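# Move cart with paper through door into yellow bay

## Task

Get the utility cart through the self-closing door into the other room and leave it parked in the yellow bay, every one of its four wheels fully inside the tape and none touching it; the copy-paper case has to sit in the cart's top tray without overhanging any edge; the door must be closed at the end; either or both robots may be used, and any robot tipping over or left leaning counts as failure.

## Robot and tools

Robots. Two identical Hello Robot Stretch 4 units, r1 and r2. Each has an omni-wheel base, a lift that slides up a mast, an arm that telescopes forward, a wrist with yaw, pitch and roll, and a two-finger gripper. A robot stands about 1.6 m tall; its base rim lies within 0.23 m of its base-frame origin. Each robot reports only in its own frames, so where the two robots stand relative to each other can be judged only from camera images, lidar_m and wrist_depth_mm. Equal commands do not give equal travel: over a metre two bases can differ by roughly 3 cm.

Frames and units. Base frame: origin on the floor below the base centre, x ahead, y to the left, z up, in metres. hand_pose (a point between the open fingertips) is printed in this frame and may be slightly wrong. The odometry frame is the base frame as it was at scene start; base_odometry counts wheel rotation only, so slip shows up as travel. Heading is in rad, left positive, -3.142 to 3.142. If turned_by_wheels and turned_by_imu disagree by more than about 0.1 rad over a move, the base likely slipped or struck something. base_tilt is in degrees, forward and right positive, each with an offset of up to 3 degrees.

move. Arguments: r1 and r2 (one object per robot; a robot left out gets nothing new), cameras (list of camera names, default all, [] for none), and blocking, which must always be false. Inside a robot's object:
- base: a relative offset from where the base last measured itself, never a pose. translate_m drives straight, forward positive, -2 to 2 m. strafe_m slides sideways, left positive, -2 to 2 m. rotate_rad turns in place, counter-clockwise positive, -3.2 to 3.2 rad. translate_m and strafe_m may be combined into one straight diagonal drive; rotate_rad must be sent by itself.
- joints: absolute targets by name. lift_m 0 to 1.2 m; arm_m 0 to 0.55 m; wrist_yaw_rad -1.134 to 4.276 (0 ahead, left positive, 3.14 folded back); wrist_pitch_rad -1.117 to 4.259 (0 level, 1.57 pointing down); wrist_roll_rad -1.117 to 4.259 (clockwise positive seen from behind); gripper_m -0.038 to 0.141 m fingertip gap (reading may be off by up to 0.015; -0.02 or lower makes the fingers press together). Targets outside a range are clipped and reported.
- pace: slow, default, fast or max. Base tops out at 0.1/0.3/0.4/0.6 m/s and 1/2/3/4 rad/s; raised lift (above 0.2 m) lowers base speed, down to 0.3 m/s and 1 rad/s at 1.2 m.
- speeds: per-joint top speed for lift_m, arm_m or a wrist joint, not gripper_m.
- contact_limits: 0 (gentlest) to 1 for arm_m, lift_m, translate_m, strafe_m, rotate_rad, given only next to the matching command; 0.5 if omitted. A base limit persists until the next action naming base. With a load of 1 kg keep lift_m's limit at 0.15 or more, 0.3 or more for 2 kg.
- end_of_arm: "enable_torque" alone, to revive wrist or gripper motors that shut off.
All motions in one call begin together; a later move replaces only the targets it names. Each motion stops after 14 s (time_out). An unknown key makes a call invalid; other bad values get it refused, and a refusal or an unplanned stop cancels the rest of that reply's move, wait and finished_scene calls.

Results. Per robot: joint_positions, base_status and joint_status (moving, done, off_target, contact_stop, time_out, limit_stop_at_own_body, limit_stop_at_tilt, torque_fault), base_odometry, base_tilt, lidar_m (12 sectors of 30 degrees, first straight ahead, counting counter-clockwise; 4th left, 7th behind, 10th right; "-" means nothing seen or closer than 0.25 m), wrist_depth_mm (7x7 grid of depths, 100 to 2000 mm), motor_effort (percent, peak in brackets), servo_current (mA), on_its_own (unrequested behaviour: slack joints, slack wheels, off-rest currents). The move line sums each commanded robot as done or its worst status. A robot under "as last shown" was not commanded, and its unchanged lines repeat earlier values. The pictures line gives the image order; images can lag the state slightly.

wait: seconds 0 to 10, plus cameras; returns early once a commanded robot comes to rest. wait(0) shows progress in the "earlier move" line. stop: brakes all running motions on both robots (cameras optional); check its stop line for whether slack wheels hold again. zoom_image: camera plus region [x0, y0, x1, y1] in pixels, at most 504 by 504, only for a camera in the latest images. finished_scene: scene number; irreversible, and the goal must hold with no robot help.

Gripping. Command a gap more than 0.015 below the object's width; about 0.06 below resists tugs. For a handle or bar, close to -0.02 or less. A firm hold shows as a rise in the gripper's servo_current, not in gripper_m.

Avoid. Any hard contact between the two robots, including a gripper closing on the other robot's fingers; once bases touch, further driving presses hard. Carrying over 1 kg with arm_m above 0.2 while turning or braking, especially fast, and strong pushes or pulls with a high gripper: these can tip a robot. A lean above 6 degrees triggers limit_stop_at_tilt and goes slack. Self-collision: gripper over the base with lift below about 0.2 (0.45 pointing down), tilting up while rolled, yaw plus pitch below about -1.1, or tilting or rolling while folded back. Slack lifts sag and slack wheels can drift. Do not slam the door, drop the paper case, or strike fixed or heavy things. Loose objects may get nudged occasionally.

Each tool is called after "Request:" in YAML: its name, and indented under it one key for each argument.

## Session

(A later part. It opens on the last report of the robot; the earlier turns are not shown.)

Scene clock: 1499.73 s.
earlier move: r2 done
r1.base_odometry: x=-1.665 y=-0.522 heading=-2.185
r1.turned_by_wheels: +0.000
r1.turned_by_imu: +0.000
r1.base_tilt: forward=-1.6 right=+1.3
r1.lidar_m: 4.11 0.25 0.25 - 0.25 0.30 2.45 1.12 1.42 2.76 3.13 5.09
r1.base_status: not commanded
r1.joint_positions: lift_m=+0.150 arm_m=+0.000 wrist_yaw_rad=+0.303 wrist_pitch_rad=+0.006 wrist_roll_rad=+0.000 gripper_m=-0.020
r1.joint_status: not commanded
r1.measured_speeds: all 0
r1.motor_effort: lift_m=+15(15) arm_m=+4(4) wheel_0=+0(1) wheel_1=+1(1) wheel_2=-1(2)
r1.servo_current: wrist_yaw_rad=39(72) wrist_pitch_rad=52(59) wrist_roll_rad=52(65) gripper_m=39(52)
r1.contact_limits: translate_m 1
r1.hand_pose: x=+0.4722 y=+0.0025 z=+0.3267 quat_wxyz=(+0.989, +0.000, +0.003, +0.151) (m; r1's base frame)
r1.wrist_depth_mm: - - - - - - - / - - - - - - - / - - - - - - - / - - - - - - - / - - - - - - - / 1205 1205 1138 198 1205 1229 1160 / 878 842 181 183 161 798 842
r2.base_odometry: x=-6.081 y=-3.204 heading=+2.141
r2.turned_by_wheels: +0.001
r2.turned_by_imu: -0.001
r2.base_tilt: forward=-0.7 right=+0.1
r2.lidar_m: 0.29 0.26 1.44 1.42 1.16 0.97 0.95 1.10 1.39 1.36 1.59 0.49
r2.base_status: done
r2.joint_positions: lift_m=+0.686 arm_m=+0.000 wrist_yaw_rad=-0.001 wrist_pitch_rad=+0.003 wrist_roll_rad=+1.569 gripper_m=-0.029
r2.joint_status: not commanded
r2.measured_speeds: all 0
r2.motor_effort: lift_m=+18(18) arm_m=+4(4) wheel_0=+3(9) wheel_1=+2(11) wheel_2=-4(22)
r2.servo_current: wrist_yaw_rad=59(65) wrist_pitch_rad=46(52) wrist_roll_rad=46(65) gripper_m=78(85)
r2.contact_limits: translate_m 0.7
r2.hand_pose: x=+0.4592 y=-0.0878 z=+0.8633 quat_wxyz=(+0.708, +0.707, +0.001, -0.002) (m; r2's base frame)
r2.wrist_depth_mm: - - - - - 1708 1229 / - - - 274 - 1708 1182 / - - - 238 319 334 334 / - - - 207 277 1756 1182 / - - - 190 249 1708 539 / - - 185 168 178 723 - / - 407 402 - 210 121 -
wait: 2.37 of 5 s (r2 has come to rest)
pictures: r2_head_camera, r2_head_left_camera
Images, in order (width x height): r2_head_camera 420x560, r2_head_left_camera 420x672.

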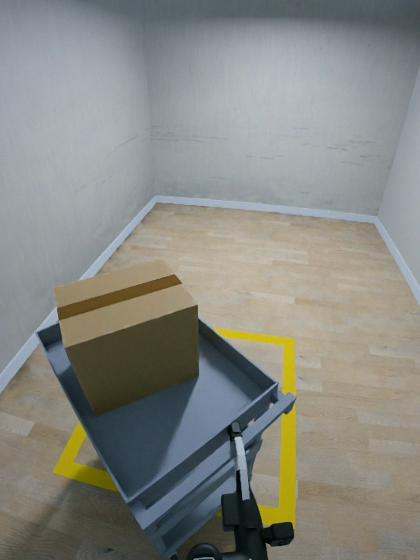

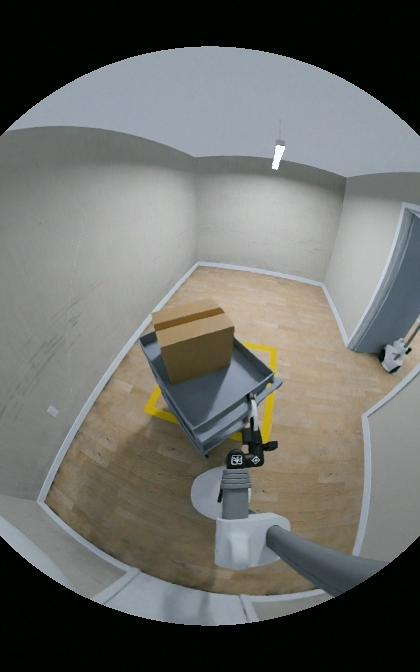

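Request:
move:
  r2: {"base":{"rotate_rad":0.55},"contact_limits":{"rotate_rad":0.8}}
  blocking: false
  cameras: []

Request:
wait:
  seconds: 4
  cameras: ["r2_head_camera","r2_head_left_camera"]

Scene clock: 1510.67 s.
move: r2 moving
r1: as last shown
r1.turned_by_imu: -0.001
r1.lidar_m: 4.12 0.27 0.25 - 0.25 0.31 2.46 1.12 1.40 2.78 3.20 5.08
r1.motor_effort: lift_m=+15(15) arm_m=+3(4) wheel_0=-1(1) wheel_1=+0(1) wheel_2=-2(2)
r1.servo_current: wrist_yaw_rad=46(59) wrist_pitch_rad=46(59) wrist_roll_rad=59(59) gripper_m=39(52)
r1.contact_limits: translate_m 1
r1.wrist_depth_mm: - - - - - - - / - - - - - - - / - - - - - - - / - - - - - - - / - - - - - - - / 1229 1229 1118 198 1229 1205 1205 / 866 842 180 183 161 820 842
r2.base_odometry: x=-6.080 y=-3.205 heading=+2.391
r2.turned_by_wheels: +0.249
r2.turned_by_imu: +0.193
r2.base_tilt: forward=-0.8 right=+0.1
r2.lidar_m: 0.31 0.29 1.45 1.47 1.03 0.97 0.99 1.29 1.33 1.41 2.31 0.46
r2.base_status: rotate_rad moving
r2.joint_positions: lift_m=+0.686 arm_m=+0.000 wrist_yaw_rad=-0.028 wrist_pitch_rad=+0.003 wrist_roll_rad=+1.569 gripper_m=-0.029
r2.joint_status: not commanded
r2.measured_speeds: translate_m=+0.000 strafe_m=+0.000 rotate_rad=+0.971 lift_m=+0.000 arm_m=+0.000 wrist_yaw_rad=+0.000 wrist_pitch_rad=+0.000 wrist_roll_rad=+0.000
r2.motor_effort: lift_m=+17(18) arm_m=+4(4) wheel_0=-10(16) wheel_1=-14(14) wheel_2=-34(34)
r2.servo_current: wrist_yaw_rad=182(182) wrist_pitch_rad=39(46) wrist_roll_rad=52(59) gripper_m=78(91)
r2.contact_limits: rotate_rad 0.8
r2.hand_pose: x=+0.4567 y=-0.0955 z=+0.8633 quat_wxyz=(+0.708, +0.706, -0.009, -0.011) (m; r2's base frame)
r2.wrist_depth_mm: - - - 263 - 1708 1160 / - - - 281 314 1464 1138 / - - - 211 287 1661 1205 / - - - 193 257 1708 517 / - - - 180 237 778 - / - 421 185 161 179 - - / - 404 404 - 207 - -
pictures: none
No camera images: "cameras" was empty.

Scene clock: 1511.83 s.
earlier move: r2 done
r1.base_odometry: x=-1.665 y=-0.522 heading=-2.185
r1.turned_by_wheels: +0.000
r1.turned_by_imu: +0.000
r1.base_tilt: forward=-1.6 right=+1.3
r1.lidar_m: 4.10 0.25 0.25 - 0.25 0.29 2.56 1.11 1.40 2.76 3.17 5.10
r1.base_status: not commanded
r1.joint_positions: lift_m=+0.150 arm_m=+0.000 wrist_yaw_rad=+0.303 wrist_pitch_rad=+0.006 wrist_roll_rad=+0.000 gripper_m=-0.020
r1.joint_status: not commanded
r1.measured_speeds: all 0
r1.motor_effort: lift_m=+15(15) arm_m=+4(4) wheel_0=-1(1) wheel_1=+0(1) wheel_2=-1(2)
r1.servo_current: wrist_yaw_rad=65(85) wrist_pitch_rad=46(59) wrist_roll_rad=52(59) gripper_m=52(52)
r1.contact_limits: translate_m 1
r1.hand_pose: x=+0.4722 y=+0.0025 z=+0.3267 quat_wxyz=(+0.989, +0.000, +0.003, +0.151) (m; r1's base frame)
r1.wrist_depth_mm: - - - - - - - / - - - - - - - / - - - - - - - / - - - - - - - / - - - - - - - / 1229 1229 1138 198 1229 1205 1182 / 878 842 180 183 161 809 854
r2.base_odometry: x=-6.081 y=-3.205 heading=+2.692
r2.turned_by_wheels: +0.301
r2.turned_by_imu: +0.244
r2.base_tilt: forward=-0.7 right=+0.1
r2.lidar_m: 0.36 0.39 1.45 1.25 0.97 0.99 1.12 1.36 1.33 1.50 2.30 0.40
r2.base_status: done
r2.joint_positions: lift_m=+0.686 arm_m=+0.000 wrist_yaw_rad=+0.001 wrist_pitch_rad=+0.003 wrist_roll_rad=+1.569 gripper_m=-0.029
r2.joint_status: not commanded
r2.measured_speeds: all 0
r2.motor_effort: lift_m=+17(18) arm_m=-4(5) wheel_0=+3(29) wheel_1=-3(14) wheel_2=+3(34)
r2.servo_current: wrist_yaw_rad=52(182) wrist_pitch_rad=39(46) wrist_roll_rad=46(59) gripper_m=78(91)
r2.contact_limits: rotate_rad 0.8
r2.hand_pose: x=+0.4595 y=-0.0870 z=+0.8633 quat_wxyz=(+0.708, +0.707, +0.002, -0.001) (m; r2's base frame)
r2.wrist_depth_mm: - - - 181 242 251 250 / - - - 179 240 1708 1182 / - - - 177 238 831 - / - - 439 235 236 831 - / - 445 445 174 235 - - / - 455 185 173 177 - - / - 137 466 - 231 - -
wait: 1.17 of 4 s (r2 has come to rest)
pictures: r2_head_camera, r2_head_left_camera
Images, in order (width x height): r2_head_camera 420x560, r2_head_left_camera 420x672.

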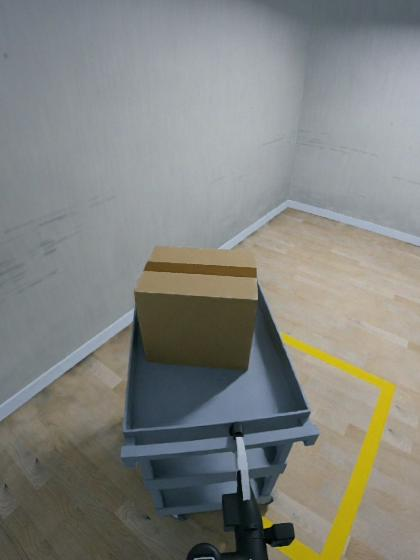

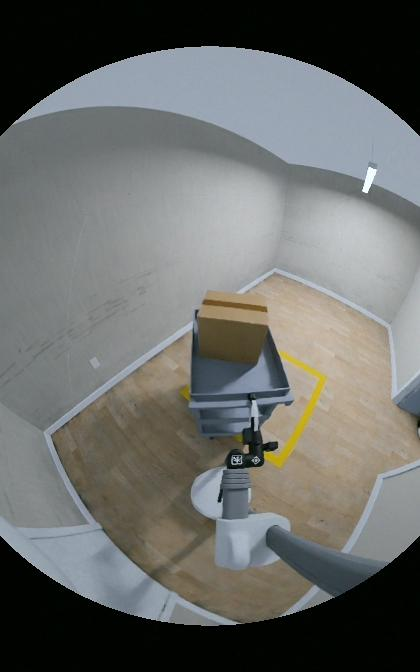

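Request:
move:
  r2: {"base":{"strafe_m":0.5},"contact_limits":{"strafe_m":0.7}}
  blocking: false
  cameras: []

Request:
wait:
  seconds: 5
  cameras: []

Request:
move:
  r2: {"base":{"rotate_rad":-0.6}}
  blocking: false
  cameras: []

Request:
wait:
  seconds: 4
  cameras: ["r2_head_camera","r2_head_left_camera"]

Scene clock: 1525.00 s.
move: r2 moving
r1: as last shown
r1.turned_by_imu: -0.001
r1.lidar_m: 4.10 0.25 0.25 - 0.25 0.30 2.59 1.13 1.40 2.75 3.20 5.08
r1.servo_current: wrist_yaw_rad=46(59) wrist_pitch_rad=52(59) wrist_roll_rad=46(59) gripper_m=39(46)
r1.contact_limits: translate_m 1
r1.wrist_depth_mm: - - - - - - - / - - - - - - - / - - - - - - - / - - - - - - - / - - - - - - - / 1205 1229 1118 199 1229 1255 1205 / 866 831 180 183 161 809 854
r2.base_odometry: x=-6.096 y=-3.237 heading=+2.691
r2.turned_by_wheels: +0.000
r2.turned_by_imu: +0.001
r2.base_tilt: forward=-0.6 right=+0.1
r2.lidar_m: 0.38 0.40 1.41 1.25 0.96 0.95 1.08 1.40 1.36 1.50 2.35 0.43
r2.base_status: strafe_m moving
r2.joint_positions: lift_m=+0.686 arm_m=+0.000 wrist_yaw_rad=-0.005 wrist_pitch_rad=+0.003 wrist_roll_rad=+1.569 gripper_m=-0.029
r2.joint_status: not commanded
r2.measured_speeds: translate_m=-0.001 strafe_m=+0.139 rotate_rad=+0.006 lift_m=+0.000 arm_m=+0.000 wrist_yaw_rad=+0.000 wrist_pitch_rad=+0.000 wrist_roll_rad=+0.000
r2.motor_effort: lift_m=+17(18) arm_m=-4(5) wheel_0=-16(20) wheel_1=+10(11) wheel_2=+0(1)
r2.servo_current: wrist_yaw_rad=59(59) wrist_pitch_rad=46(46) wrist_roll_rad=39(59) gripper_m=78(85)
r2.contact_limits: strafe_m 0.7
r2.hand_pose: x=+0.4589 y=-0.0888 z=+0.8633 quat_wxyz=(+0.708, +0.707, -0.001, -0.003) (m; r2's base frame)
r2.wrist_depth_mm: - - - 179 240 248 250 / - - - 177 239 1708 1182 / - - - 177 236 778 - / - 521 436 176 235 - - / - 445 445 174 234 - - / - 455 185 173 179 - - / - 136 469 - 231 - -
pictures: none
No camera images: "cameras" was empty.

Scene clock: 1527.50 s.
earlier move: r2 done
r1.base_odometry: x=-1.665 y=-0.522 heading=-2.185
r1.turned_by_wheels: +0.000
r1.turned_by_imu: +0.000
r1.base_tilt: forward=-1.6 right=+1.3
r1.lidar_m: 4.10 0.26 0.25 - 0.25 0.30 2.80 1.12 1.39 2.75 3.21 5.10
r1.base_status: not commanded
r1.joint_positions: lift_m=+0.150 arm_m=+0.000 wrist_yaw_rad=+0.303 wrist_pitch_rad=+0.006 wrist_roll_rad=+0.000 gripper_m=-0.020
r1.joint_status: not commanded
r1.measured_speeds: all 0
r1.motor_effort: lift_m=+15(15) arm_m=+4(4) wheel_0=-1(1) wheel_1=+0(1) wheel_2=-1(2)
r1.servo_current: wrist_yaw_rad=39(78) wrist_pitch_rad=39(59) wrist_roll_rad=59(72) gripper_m=46(52)
r1.contact_limits: translate_m 1
r1.hand_pose: x=+0.4722 y=+0.0025 z=+0.3267 quat_wxyz=(+0.989, +0.000, +0.003, +0.151) (m; r1's base frame)
r1.wrist_depth_mm: - - - - - - - / - - - - - - - / - - - - - - - / - - - - - - - / - - - - - - - / 1229 1229 1138 198 1205 1229 1205 / 878 831 180 183 161 809 854
r2.base_odometry: x=-6.298 y=-3.655 heading=+2.691
r2.turned_by_wheels: +0.000
r2.turned_by_imu: -0.001
r2.base_tilt: forward=-0.7 right=+0.1
r2.lidar_m: 0.45 1.09 1.08 0.88 0.71 0.65 0.77 1.22 1.72 1.92 2.96 0.36
r2.base_status: done
r2.joint_positions: lift_m=+0.686 arm_m=+0.000 wrist_yaw_rad=-0.002 wrist_pitch_rad=+0.003 wrist_roll_rad=+1.569 gripper_m=-0.029
r2.joint_status: not commanded
r2.measured_speeds: all 0
r2.motor_effort: lift_m=+17(18) arm_m=-4(5) wheel_0=-2(20) wheel_1=+1(11) wheel_2=+0(2)
r2.servo_current: wrist_yaw_rad=33(65) wrist_pitch_rad=39(52) wrist_roll_rad=52(65) gripper_m=78(85)
r2.contact_limits: strafe_m 0.7
r2.hand_pose: x=+0.4592 y=-0.0879 z=+0.8633 quat_wxyz=(+0.708, +0.707, +0.001, -0.002) (m; r2's base frame)
r2.wrist_depth_mm: - 330 334 - 140 - - / - 366 370 - - - - / - 430 430 - 173 - - / - 496 517 115 195 - - / - - - 132 224 - - / - - 180 155 174 - 480 / - 136 - - - - 394
wait: 2.50 of 5 s (r2 has come to rest)
pictures: none
No camera images: "cameras" was empty.

Scene clock: 1528.00 s.
move: r2 moving
r1: as last shown
r1.lidar_m: 4.12 0.26 0.25 - 0.25 0.32 2.79 1.11 1.39 2.75 3.19 5.09
r1.servo_current: wrist_yaw_rad=20(59) wrist_pitch_rad=46(52) wrist_roll_rad=39(65) gripper_m=39(46)
r1.contact_limits: translate_m 1
r1.wrist_depth_mm: - - - - - - - / - - - - - - - / - - - - - - - / - - - - - - - / - - - - - - - / 1229 1255 1118 199 1205 1229 1182 / 866 831 180 183 161 809 842
r2.base_odometry: x=-6.298 y=-3.655 heading=+2.441
r2.turned_by_wheels: -0.251
r2.turned_by_imu: -0.242
r2.base_tilt: forward=-0.6 right=+0.1
r2.lidar_m: 0.41 0.49 1.07 1.09 0.73 0.63 0.65 0.92 1.72 1.75 2.80 0.39
r2.base_status: rotate_rad moving
r2.joint_positions: lift_m=+0.686 arm_m=+0.000 wrist_yaw_rad=+0.015 wrist_pitch_rad=+0.003 wrist_roll_rad=+1.569 gripper_m=-0.029
r2.joint_status: not commanded
r2.measured_speeds: translate_m=+0.005 strafe_m=-0.003 rotate_rad=-0.977 lift_m=+0.000 arm_m=+0.000 wrist_yaw_rad=+0.000 wrist_pitch_rad=+0.000 wrist_roll_rad=+0.000
r2.motor_effort: lift_m=+17(18) arm_m=-5(5) wheel_0=+19(21) wheel_1=+11(12) wheel_2=+17(17)
r2.servo_current: wrist_yaw_rad=91(91) wrist_pitch_rad=39(46) wrist_roll_rad=52(59) gripper_m=85(85)
r2.hand_pose: x=+0.4606 y=-0.0831 z=+0.8633 quat_wxyz=(+0.708, +0.706, +0.006, +0.004) (m; r2's base frame)
r2.wrist_depth_mm: - - - 121 175 - - / - 480 436 127 185 - - / - 404 404 135 196 - - / - 466 445 146 210 - - / - 500 504 154 224 - - / - - 185 168 178 - - / - - - - - - 492
pictures: none
No camera images: "cameras" was empty.

Scene clock: 1529.27 s.
earlier move: r2 done
r1.base_odometry: x=-1.665 y=-0.522 heading=-2.185
r1.turned_by_wheels: +0.000
r1.turned_by_imu: +0.000
r1.base_tilt: forward=-1.6 right=+1.3
r1.lidar_m: 4.11 0.25 0.25 - 0.25 0.31 2.76 1.11 1.40 2.76 3.21 5.08
r1.base_status: not commanded
r1.joint_positions: lift_m=+0.150 arm_m=+0.000 wrist_yaw_rad=+0.303 wrist_pitch_rad=+0.006 wrist_roll_rad=+0.000 gripper_m=-0.020
r1.joint_status: not commanded
r1.measured_speeds: all 0
r1.motor_effort: lift_m=+15(15) arm_m=+4(4) wheel_0=-1(1) wheel_1=+0(1) wheel_2=-1(2)
r1.servo_current: wrist_yaw_rad=65(65) wrist_pitch_rad=46(59) wrist_roll_rad=59(65) gripper_m=46(52)
r1.contact_limits: translate_m 1
r1.hand_pose: x=+0.4722 y=+0.0025 z=+0.3267 quat_wxyz=(+0.989, +0.000, +0.003, +0.151) (m; r1's base frame)
r1.wrist_depth_mm: - - - - - - - / - - - - - - - / - - - - - - - / - - - - - - - / - - - - - - - / 1229 1229 1118 199 1205 1205 1182 / 878 820 180 184 161 809 854
r2.base_odometry: x=-6.298 y=-3.655 heading=+2.091
r2.turned_by_wheels: -0.350
r2.turned_by_imu: -0.340
r2.base_tilt: forward=-0.7 right=+0.1
r2.lidar_m: 0.33 0.32 1.09 1.07 0.93 0.71 0.67 0.74 1.06 1.74 1.86 0.47
r2.base_status: done
r2.joint_positions: lift_m=+0.686 arm_m=+0.000 wrist_yaw_rad=-0.003 wrist_pitch_rad=+0.003 wrist_roll_rad=+1.569 gripper_m=-0.029
r2.joint_status: not commanded
r2.measured_speeds: all 0
r2.motor_effort: lift_m=+17(18) arm_m=-5(6) wheel_0=-2(21) wheel_1=+1(12) wheel_2=-4(25)
r2.servo_current: wrist_yaw_rad=33(98) wrist_pitch_rad=39(46) wrist_roll_rad=39(59) gripper_m=78(85)
r2.hand_pose: x=+0.4591 y=-0.0883 z=+0.8633 quat_wxyz=(+0.708, +0.707, +0.000, -0.002) (m; r2's base frame)
r2.wrist_depth_mm: - - - 227 - 1661 1182 / - - - 214 283 291 291 / - - - 202 265 1708 1205 / - - - 190 251 1708 - / - - 436 183 239 - - / - 433 185 172 177 - - / - 424 421 - 220 - -
wait: 1.27 of 4 s (r2 has come to rest)
pictures: r2_head_camera, r2_head_left_camera
Images, in order (width x height): r2_head_camera 420x560, r2_head_left_camera 420x672.

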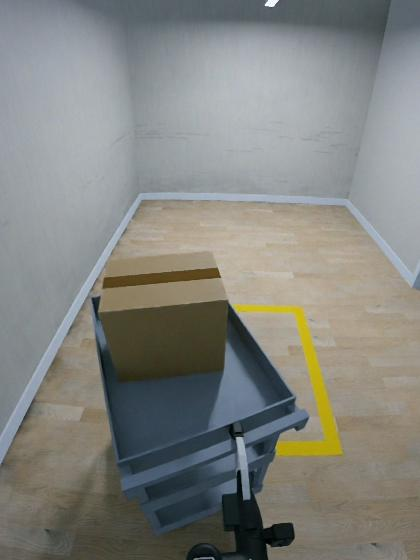

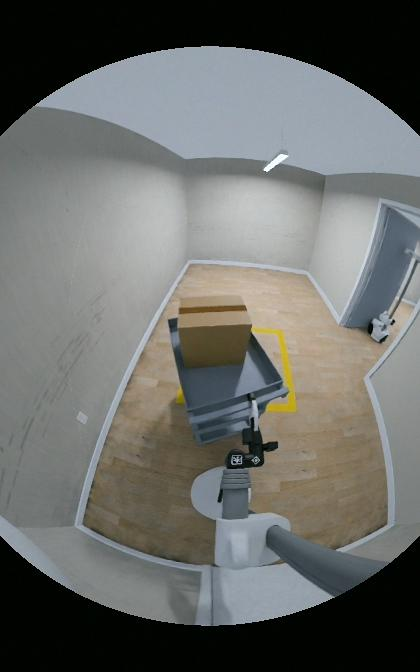

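Request:
move:
  r2: {"base":{"strafe_m":0.25},"contact_limits":{"strafe_m":0.7}}
  blocking: false
  cameras: []

Request:
wait:
  seconds: 5
  cameras: []

Request:
move:
  r2: {"base":{"translate_m":0.3}}
  blocking: false
  cameras: []

Request:
wait:
  seconds: 4
  cameras: ["r2_head_camera","r2_head_left_camera"]

Scene clock: 1537.73 s.
move: r2 moving
r1: as last shown
r1.turned_by_imu: -0.001
r1.lidar_m: 4.12 0.25 0.25 - 0.25 0.30 2.76 1.12 1.44 2.76 3.17 5.10
r1.motor_effort: lift_m=+15(15) arm_m=+3(4) wheel_0=-1(1) wheel_1=+0(1) wheel_2=-1(2)
r1.servo_current: wrist_yaw_rad=46(59) wrist_pitch_rad=39(52) wrist_roll_rad=59(59) gripper_m=46(46)
r1.contact_limits: translate_m 1
r1.wrist_depth_mm: - - - - - - - / - - - - - - - / - - - - - - - / - - - - - - - / - - - - - - - / 1229 1229 1118 200 1205 1255 1160 / 878 842 180 183 161 809 854
r2.base_odometry: x=-6.330 y=-3.673 heading=+2.090
r2.turned_by_wheels: -0.001
r2.turned_by_imu: +0.000
r2.base_tilt: forward=-0.7 right=+0.1
r2.lidar_m: 0.34 0.33 1.05 1.03 0.93 0.69 0.64 0.69 1.08 1.76 1.88 0.45
r2.base_status: strafe_m moving
r2.joint_positions: lift_m=+0.686 arm_m=+0.000 wrist_yaw_rad=-0.010 wrist_pitch_rad=+0.003 wrist_roll_rad=+1.569 gripper_m=-0.029
r2.joint_status: not commanded
r2.measured_speeds: translate_m=-0.001 strafe_m=+0.139 rotate_rad=-0.001 lift_m=+0.000 arm_m=+0.000 wrist_yaw_rad=-0.015 wrist_pitch_rad=+0.000 wrist_roll_rad=+0.000
r2.motor_effort: lift_m=+17(18) arm_m=-4(5) wheel_0=-17(19) wheel_1=+10(10) wheel_2=+0(3)
r2.servo_current: wrist_yaw_rad=65(65) wrist_pitch_rad=46(46) wrist_roll_rad=39(52) gripper_m=78(85)
r2.contact_limits: strafe_m 0.7
r2.hand_pose: x=+0.4585 y=-0.0902 z=+0.8633 quat_wxyz=(+0.708, +0.706, -0.002, -0.005) (m; r2's base frame)
r2.wrist_depth_mm: - - - 224 - 1661 1160 / - - - 213 278 290 293 / - - - 201 265 1708 1205 / - - - 190 250 1708 - / - - 436 180 236 - - / - 433 185 171 178 - - / - 427 418 - 219 - -
pictures: none
No camera images: "cameras" was empty.

Scene clock: 1539.40 s.
earlier move: r2 done
r1.base_odometry: x=-1.665 y=-0.522 heading=-2.185
r1.turned_by_wheels: +0.000
r1.turned_by_imu: +0.000
r1.base_tilt: forward=-1.6 right=+1.3
r1.lidar_m: 4.09 0.25 0.25 - 0.25 0.32 2.78 1.13 1.40 2.78 3.17 5.09
r1.base_status: not commanded
r1.joint_positions: lift_m=+0.150 arm_m=+0.000 wrist_yaw_rad=+0.303 wrist_pitch_rad=+0.006 wrist_roll_rad=+0.000 gripper_m=-0.020
r1.joint_status: not commanded
r1.measured_speeds: all 0
r1.motor_effort: lift_m=+15(15) arm_m=+3(4) wheel_0=+0(1) wheel_1=+0(1) wheel_2=-1(2)
r1.servo_current: wrist_yaw_rad=39(65) wrist_pitch_rad=52(52) wrist_roll_rad=52(65) gripper_m=39(52)
r1.contact_limits: translate_m 1
r1.hand_pose: x=+0.4722 y=+0.0025 z=+0.3267 quat_wxyz=(+0.989, +0.000, +0.003, +0.151) (m; r1's base frame)
r1.wrist_depth_mm: - - - - - - - / - - - - - - - / - - - - - - - / - - - - - - - / - - - - - - - / 1205 1229 1118 198 1205 1205 1205 / 891 842 180 183 161 820 831
r2.base_odometry: x=-6.515 y=-3.779 heading=+2.091
r2.turned_by_wheels: +0.000
r2.turned_by_imu: -0.001
r2.base_tilt: forward=-0.7 right=+0.0
r2.lidar_m: 0.41 0.44 0.83 0.79 0.87 0.71 0.68 0.69 1.03 1.97 2.12 0.42
r2.base_status: done
r2.joint_positions: lift_m=+0.686 arm_m=+0.000 wrist_yaw_rad=-0.008 wrist_pitch_rad=+0.003 wrist_roll_rad=+1.569 gripper_m=-0.029
r2.joint_status: not commanded
r2.measured_speeds: all 0
r2.motor_effort: lift_m=+17(18) arm_m=-4(5) wheel_0=-3(20) wheel_1=+1(11) wheel_2=-4(5)
r2.servo_current: wrist_yaw_rad=65(78) wrist_pitch_rad=46(46) wrist_roll_rad=46(59) gripper_m=78(85)
r2.contact_limits: strafe_m 0.7
r2.hand_pose: x=+0.4586 y=-0.0898 z=+0.8633 quat_wxyz=(+0.708, +0.707, -0.002, -0.004) (m; r2's base frame)
r2.wrist_depth_mm: - - - 160 218 224 232 / - - - 162 220 1464 1118 / - - 591 165 223 - - / - 433 433 167 226 - - / - 462 455 170 230 831 - / - - 186 172 180 - - / - 145 500 - 236 - -
wait: 1.67 of 5 s (r2 has come to rest)
pictures: none
No camera images: "cameras" was empty.

Scene clock: 1539.90 s.
move: r2 moving
r1: as last shown
r1.lidar_m: 4.14 0.26 0.25 - 0.25 0.30 2.76 1.11 1.42 2.76 3.19 5.10
r1.motor_effort: lift_m=+15(15) arm_m=+4(4) wheel_0=-1(1) wheel_1=+0(0) wheel_2=-2(2)
r1.servo_current: wrist_yaw_rad=33(46) wrist_pitch_rad=52(59) wrist_roll_rad=65(65) gripper_m=52(52)
r1.contact_limits: translate_m 1
r1.wrist_depth_mm: - - - - - - - / - - - - - - - / - - - - - - - / - - - - - - - / - - - - - - - / 1205 1229 1138 199 1160 1205 1160 / 891 831 179 183 162 809 842
r2.base_odometry: x=-6.530 y=-3.752 heading=+2.090
r2.turned_by_wheels: +0.000
r2.turned_by_imu: +0.000
r2.base_tilt: forward=-0.7 right=+0.1
r2.lidar_m: 0.39 0.44 0.85 0.82 0.87 0.72 0.70 0.73 1.08 1.97 2.13 0.42
r2.base_status: translate_m moving
r2.joint_positions: lift_m=+0.686 arm_m=+0.000 wrist_yaw_rad=-0.008 wrist_pitch_rad=+0.003 wrist_roll_rad=+1.569 gripper_m=-0.029
r2.joint_status: not commanded
r2.measured_speeds: translate_m=+0.123 strafe_m=-0.001 rotate_rad=+0.006 lift_m=+0.000 arm_m=+0.000 wrist_yaw_rad=+0.000 wrist_pitch_rad=+0.000 wrist_roll_rad=+0.000
r2.motor_effort: lift_m=+17(18) arm_m=+4(5) wheel_0=+5(11) wheel_1=+9(9) wheel_2=-22(22)
r2.servo_current: wrist_yaw_rad=52(65) wrist_pitch_rad=39(46) wrist_roll_rad=52(52) gripper_m=78(85)
r2.hand_pose: x=+0.4585 y=-0.0898 z=+0.8633 quat_wxyz=(+0.708, +0.707, -0.002, -0.004) (m; r2's base frame)
r2.wrist_depth_mm: - - - 158 217 222 229 / - - - 161 220 1537 1118 / - - 627 163 221 - - / - 427 427 165 224 - - / - 455 445 167 228 - - / - - 186 169 181 - - / - - 492 - 234 - -
pictures: none
No camera images: "cameras" was empty.

Scene clock: 1541.87 s.
earlier move: r2 done
r1.base_odometry: x=-1.665 y=-0.522 heading=-2.185
r1.turned_by_wheels: +0.000
r1.turned_by_imu: +0.000
r1.base_tilt: forward=-1.6 right=+1.3
r1.lidar_m: 4.11 0.25 0.25 - 0.25 0.31 2.86 1.12 1.41 2.75 3.19 5.11
r1.base_status: not commanded
r1.joint_positions: lift_m=+0.150 arm_m=+0.000 wrist_yaw_rad=+0.303 wrist_pitch_rad=+0.006 wrist_roll_rad=+0.000 gripper_m=-0.020
r1.joint_status: not commanded
r1.measured_speeds: all 0
r1.motor_effort: lift_m=+15(15) arm_m=+4(4) wheel_0=+0(1) wheel_1=+0(1) wheel_2=-2(2)
r1.servo_current: wrist_yaw_rad=33(72) wrist_pitch_rad=46(59) wrist_roll_rad=52(65) gripper_m=46(52)
r1.contact_limits: translate_m 1
r1.hand_pose: x=+0.4722 y=+0.0025 z=+0.3267 quat_wxyz=(+0.989, +0.000, +0.003, +0.151) (m; r1's base frame)
r1.wrist_depth_mm: - - - - - - - / - - - - - - - / - - - - - - - / - - - - - - - / - - - - - - - / 1205 1229 1138 199 1205 1205 1182 / 878 831 180 183 161 820 854
r2.base_odometry: x=-6.664 y=-3.519 heading=+2.091
r2.turned_by_wheels: +0.001
r2.turned_by_imu: +0.003
r2.base_tilt: forward=-0.7 right=+0.1
r2.lidar_m: 0.38 0.39 0.82 0.79 0.86 0.98 0.96 0.99 1.53 2.00 2.14 0.44
r2.base_status: done
r2.joint_positions: lift_m=+0.686 arm_m=+0.000 wrist_yaw_rad=+0.001 wrist_pitch_rad=+0.003 wrist_roll_rad=+1.569 gripper_m=-0.029
r2.joint_status: not commanded
r2.measured_speeds: all 0
r2.motor_effort: lift_m=+17(18) arm_m=+4(5) wheel_0=+6(13) wheel_1=+6(11) wheel_2=-3(22)
r2.servo_current: wrist_yaw_rad=52(65) wrist_pitch_rad=39(46) wrist_roll_rad=52(59) gripper_m=78(91)
r2.hand_pose: x=+0.4593 y=-0.0872 z=+0.8633 quat_wxyz=(+0.708, +0.707, +0.001, -0.001) (m; r2's base frame)
r2.wrist_depth_mm: - - - 179 239 246 247 / - - - 178 237 1618 1160 / - - - 176 236 1661 - / - - 436 234 235 - - / - 445 445 174 234 - - / - 455 186 173 179 - - / - - 469 - 231 - -
wait: 1.97 of 4 s (r2 has come to rest)
pictures: r2_head_camera, r2_head_left_camera
Images, in order (width x height): r2_head_camera 420x560, r2_head_left_camera 420x672.

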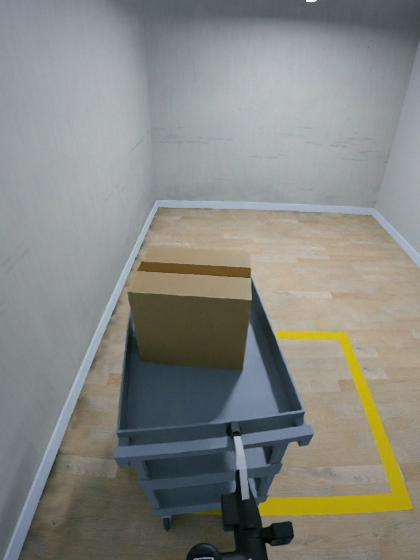

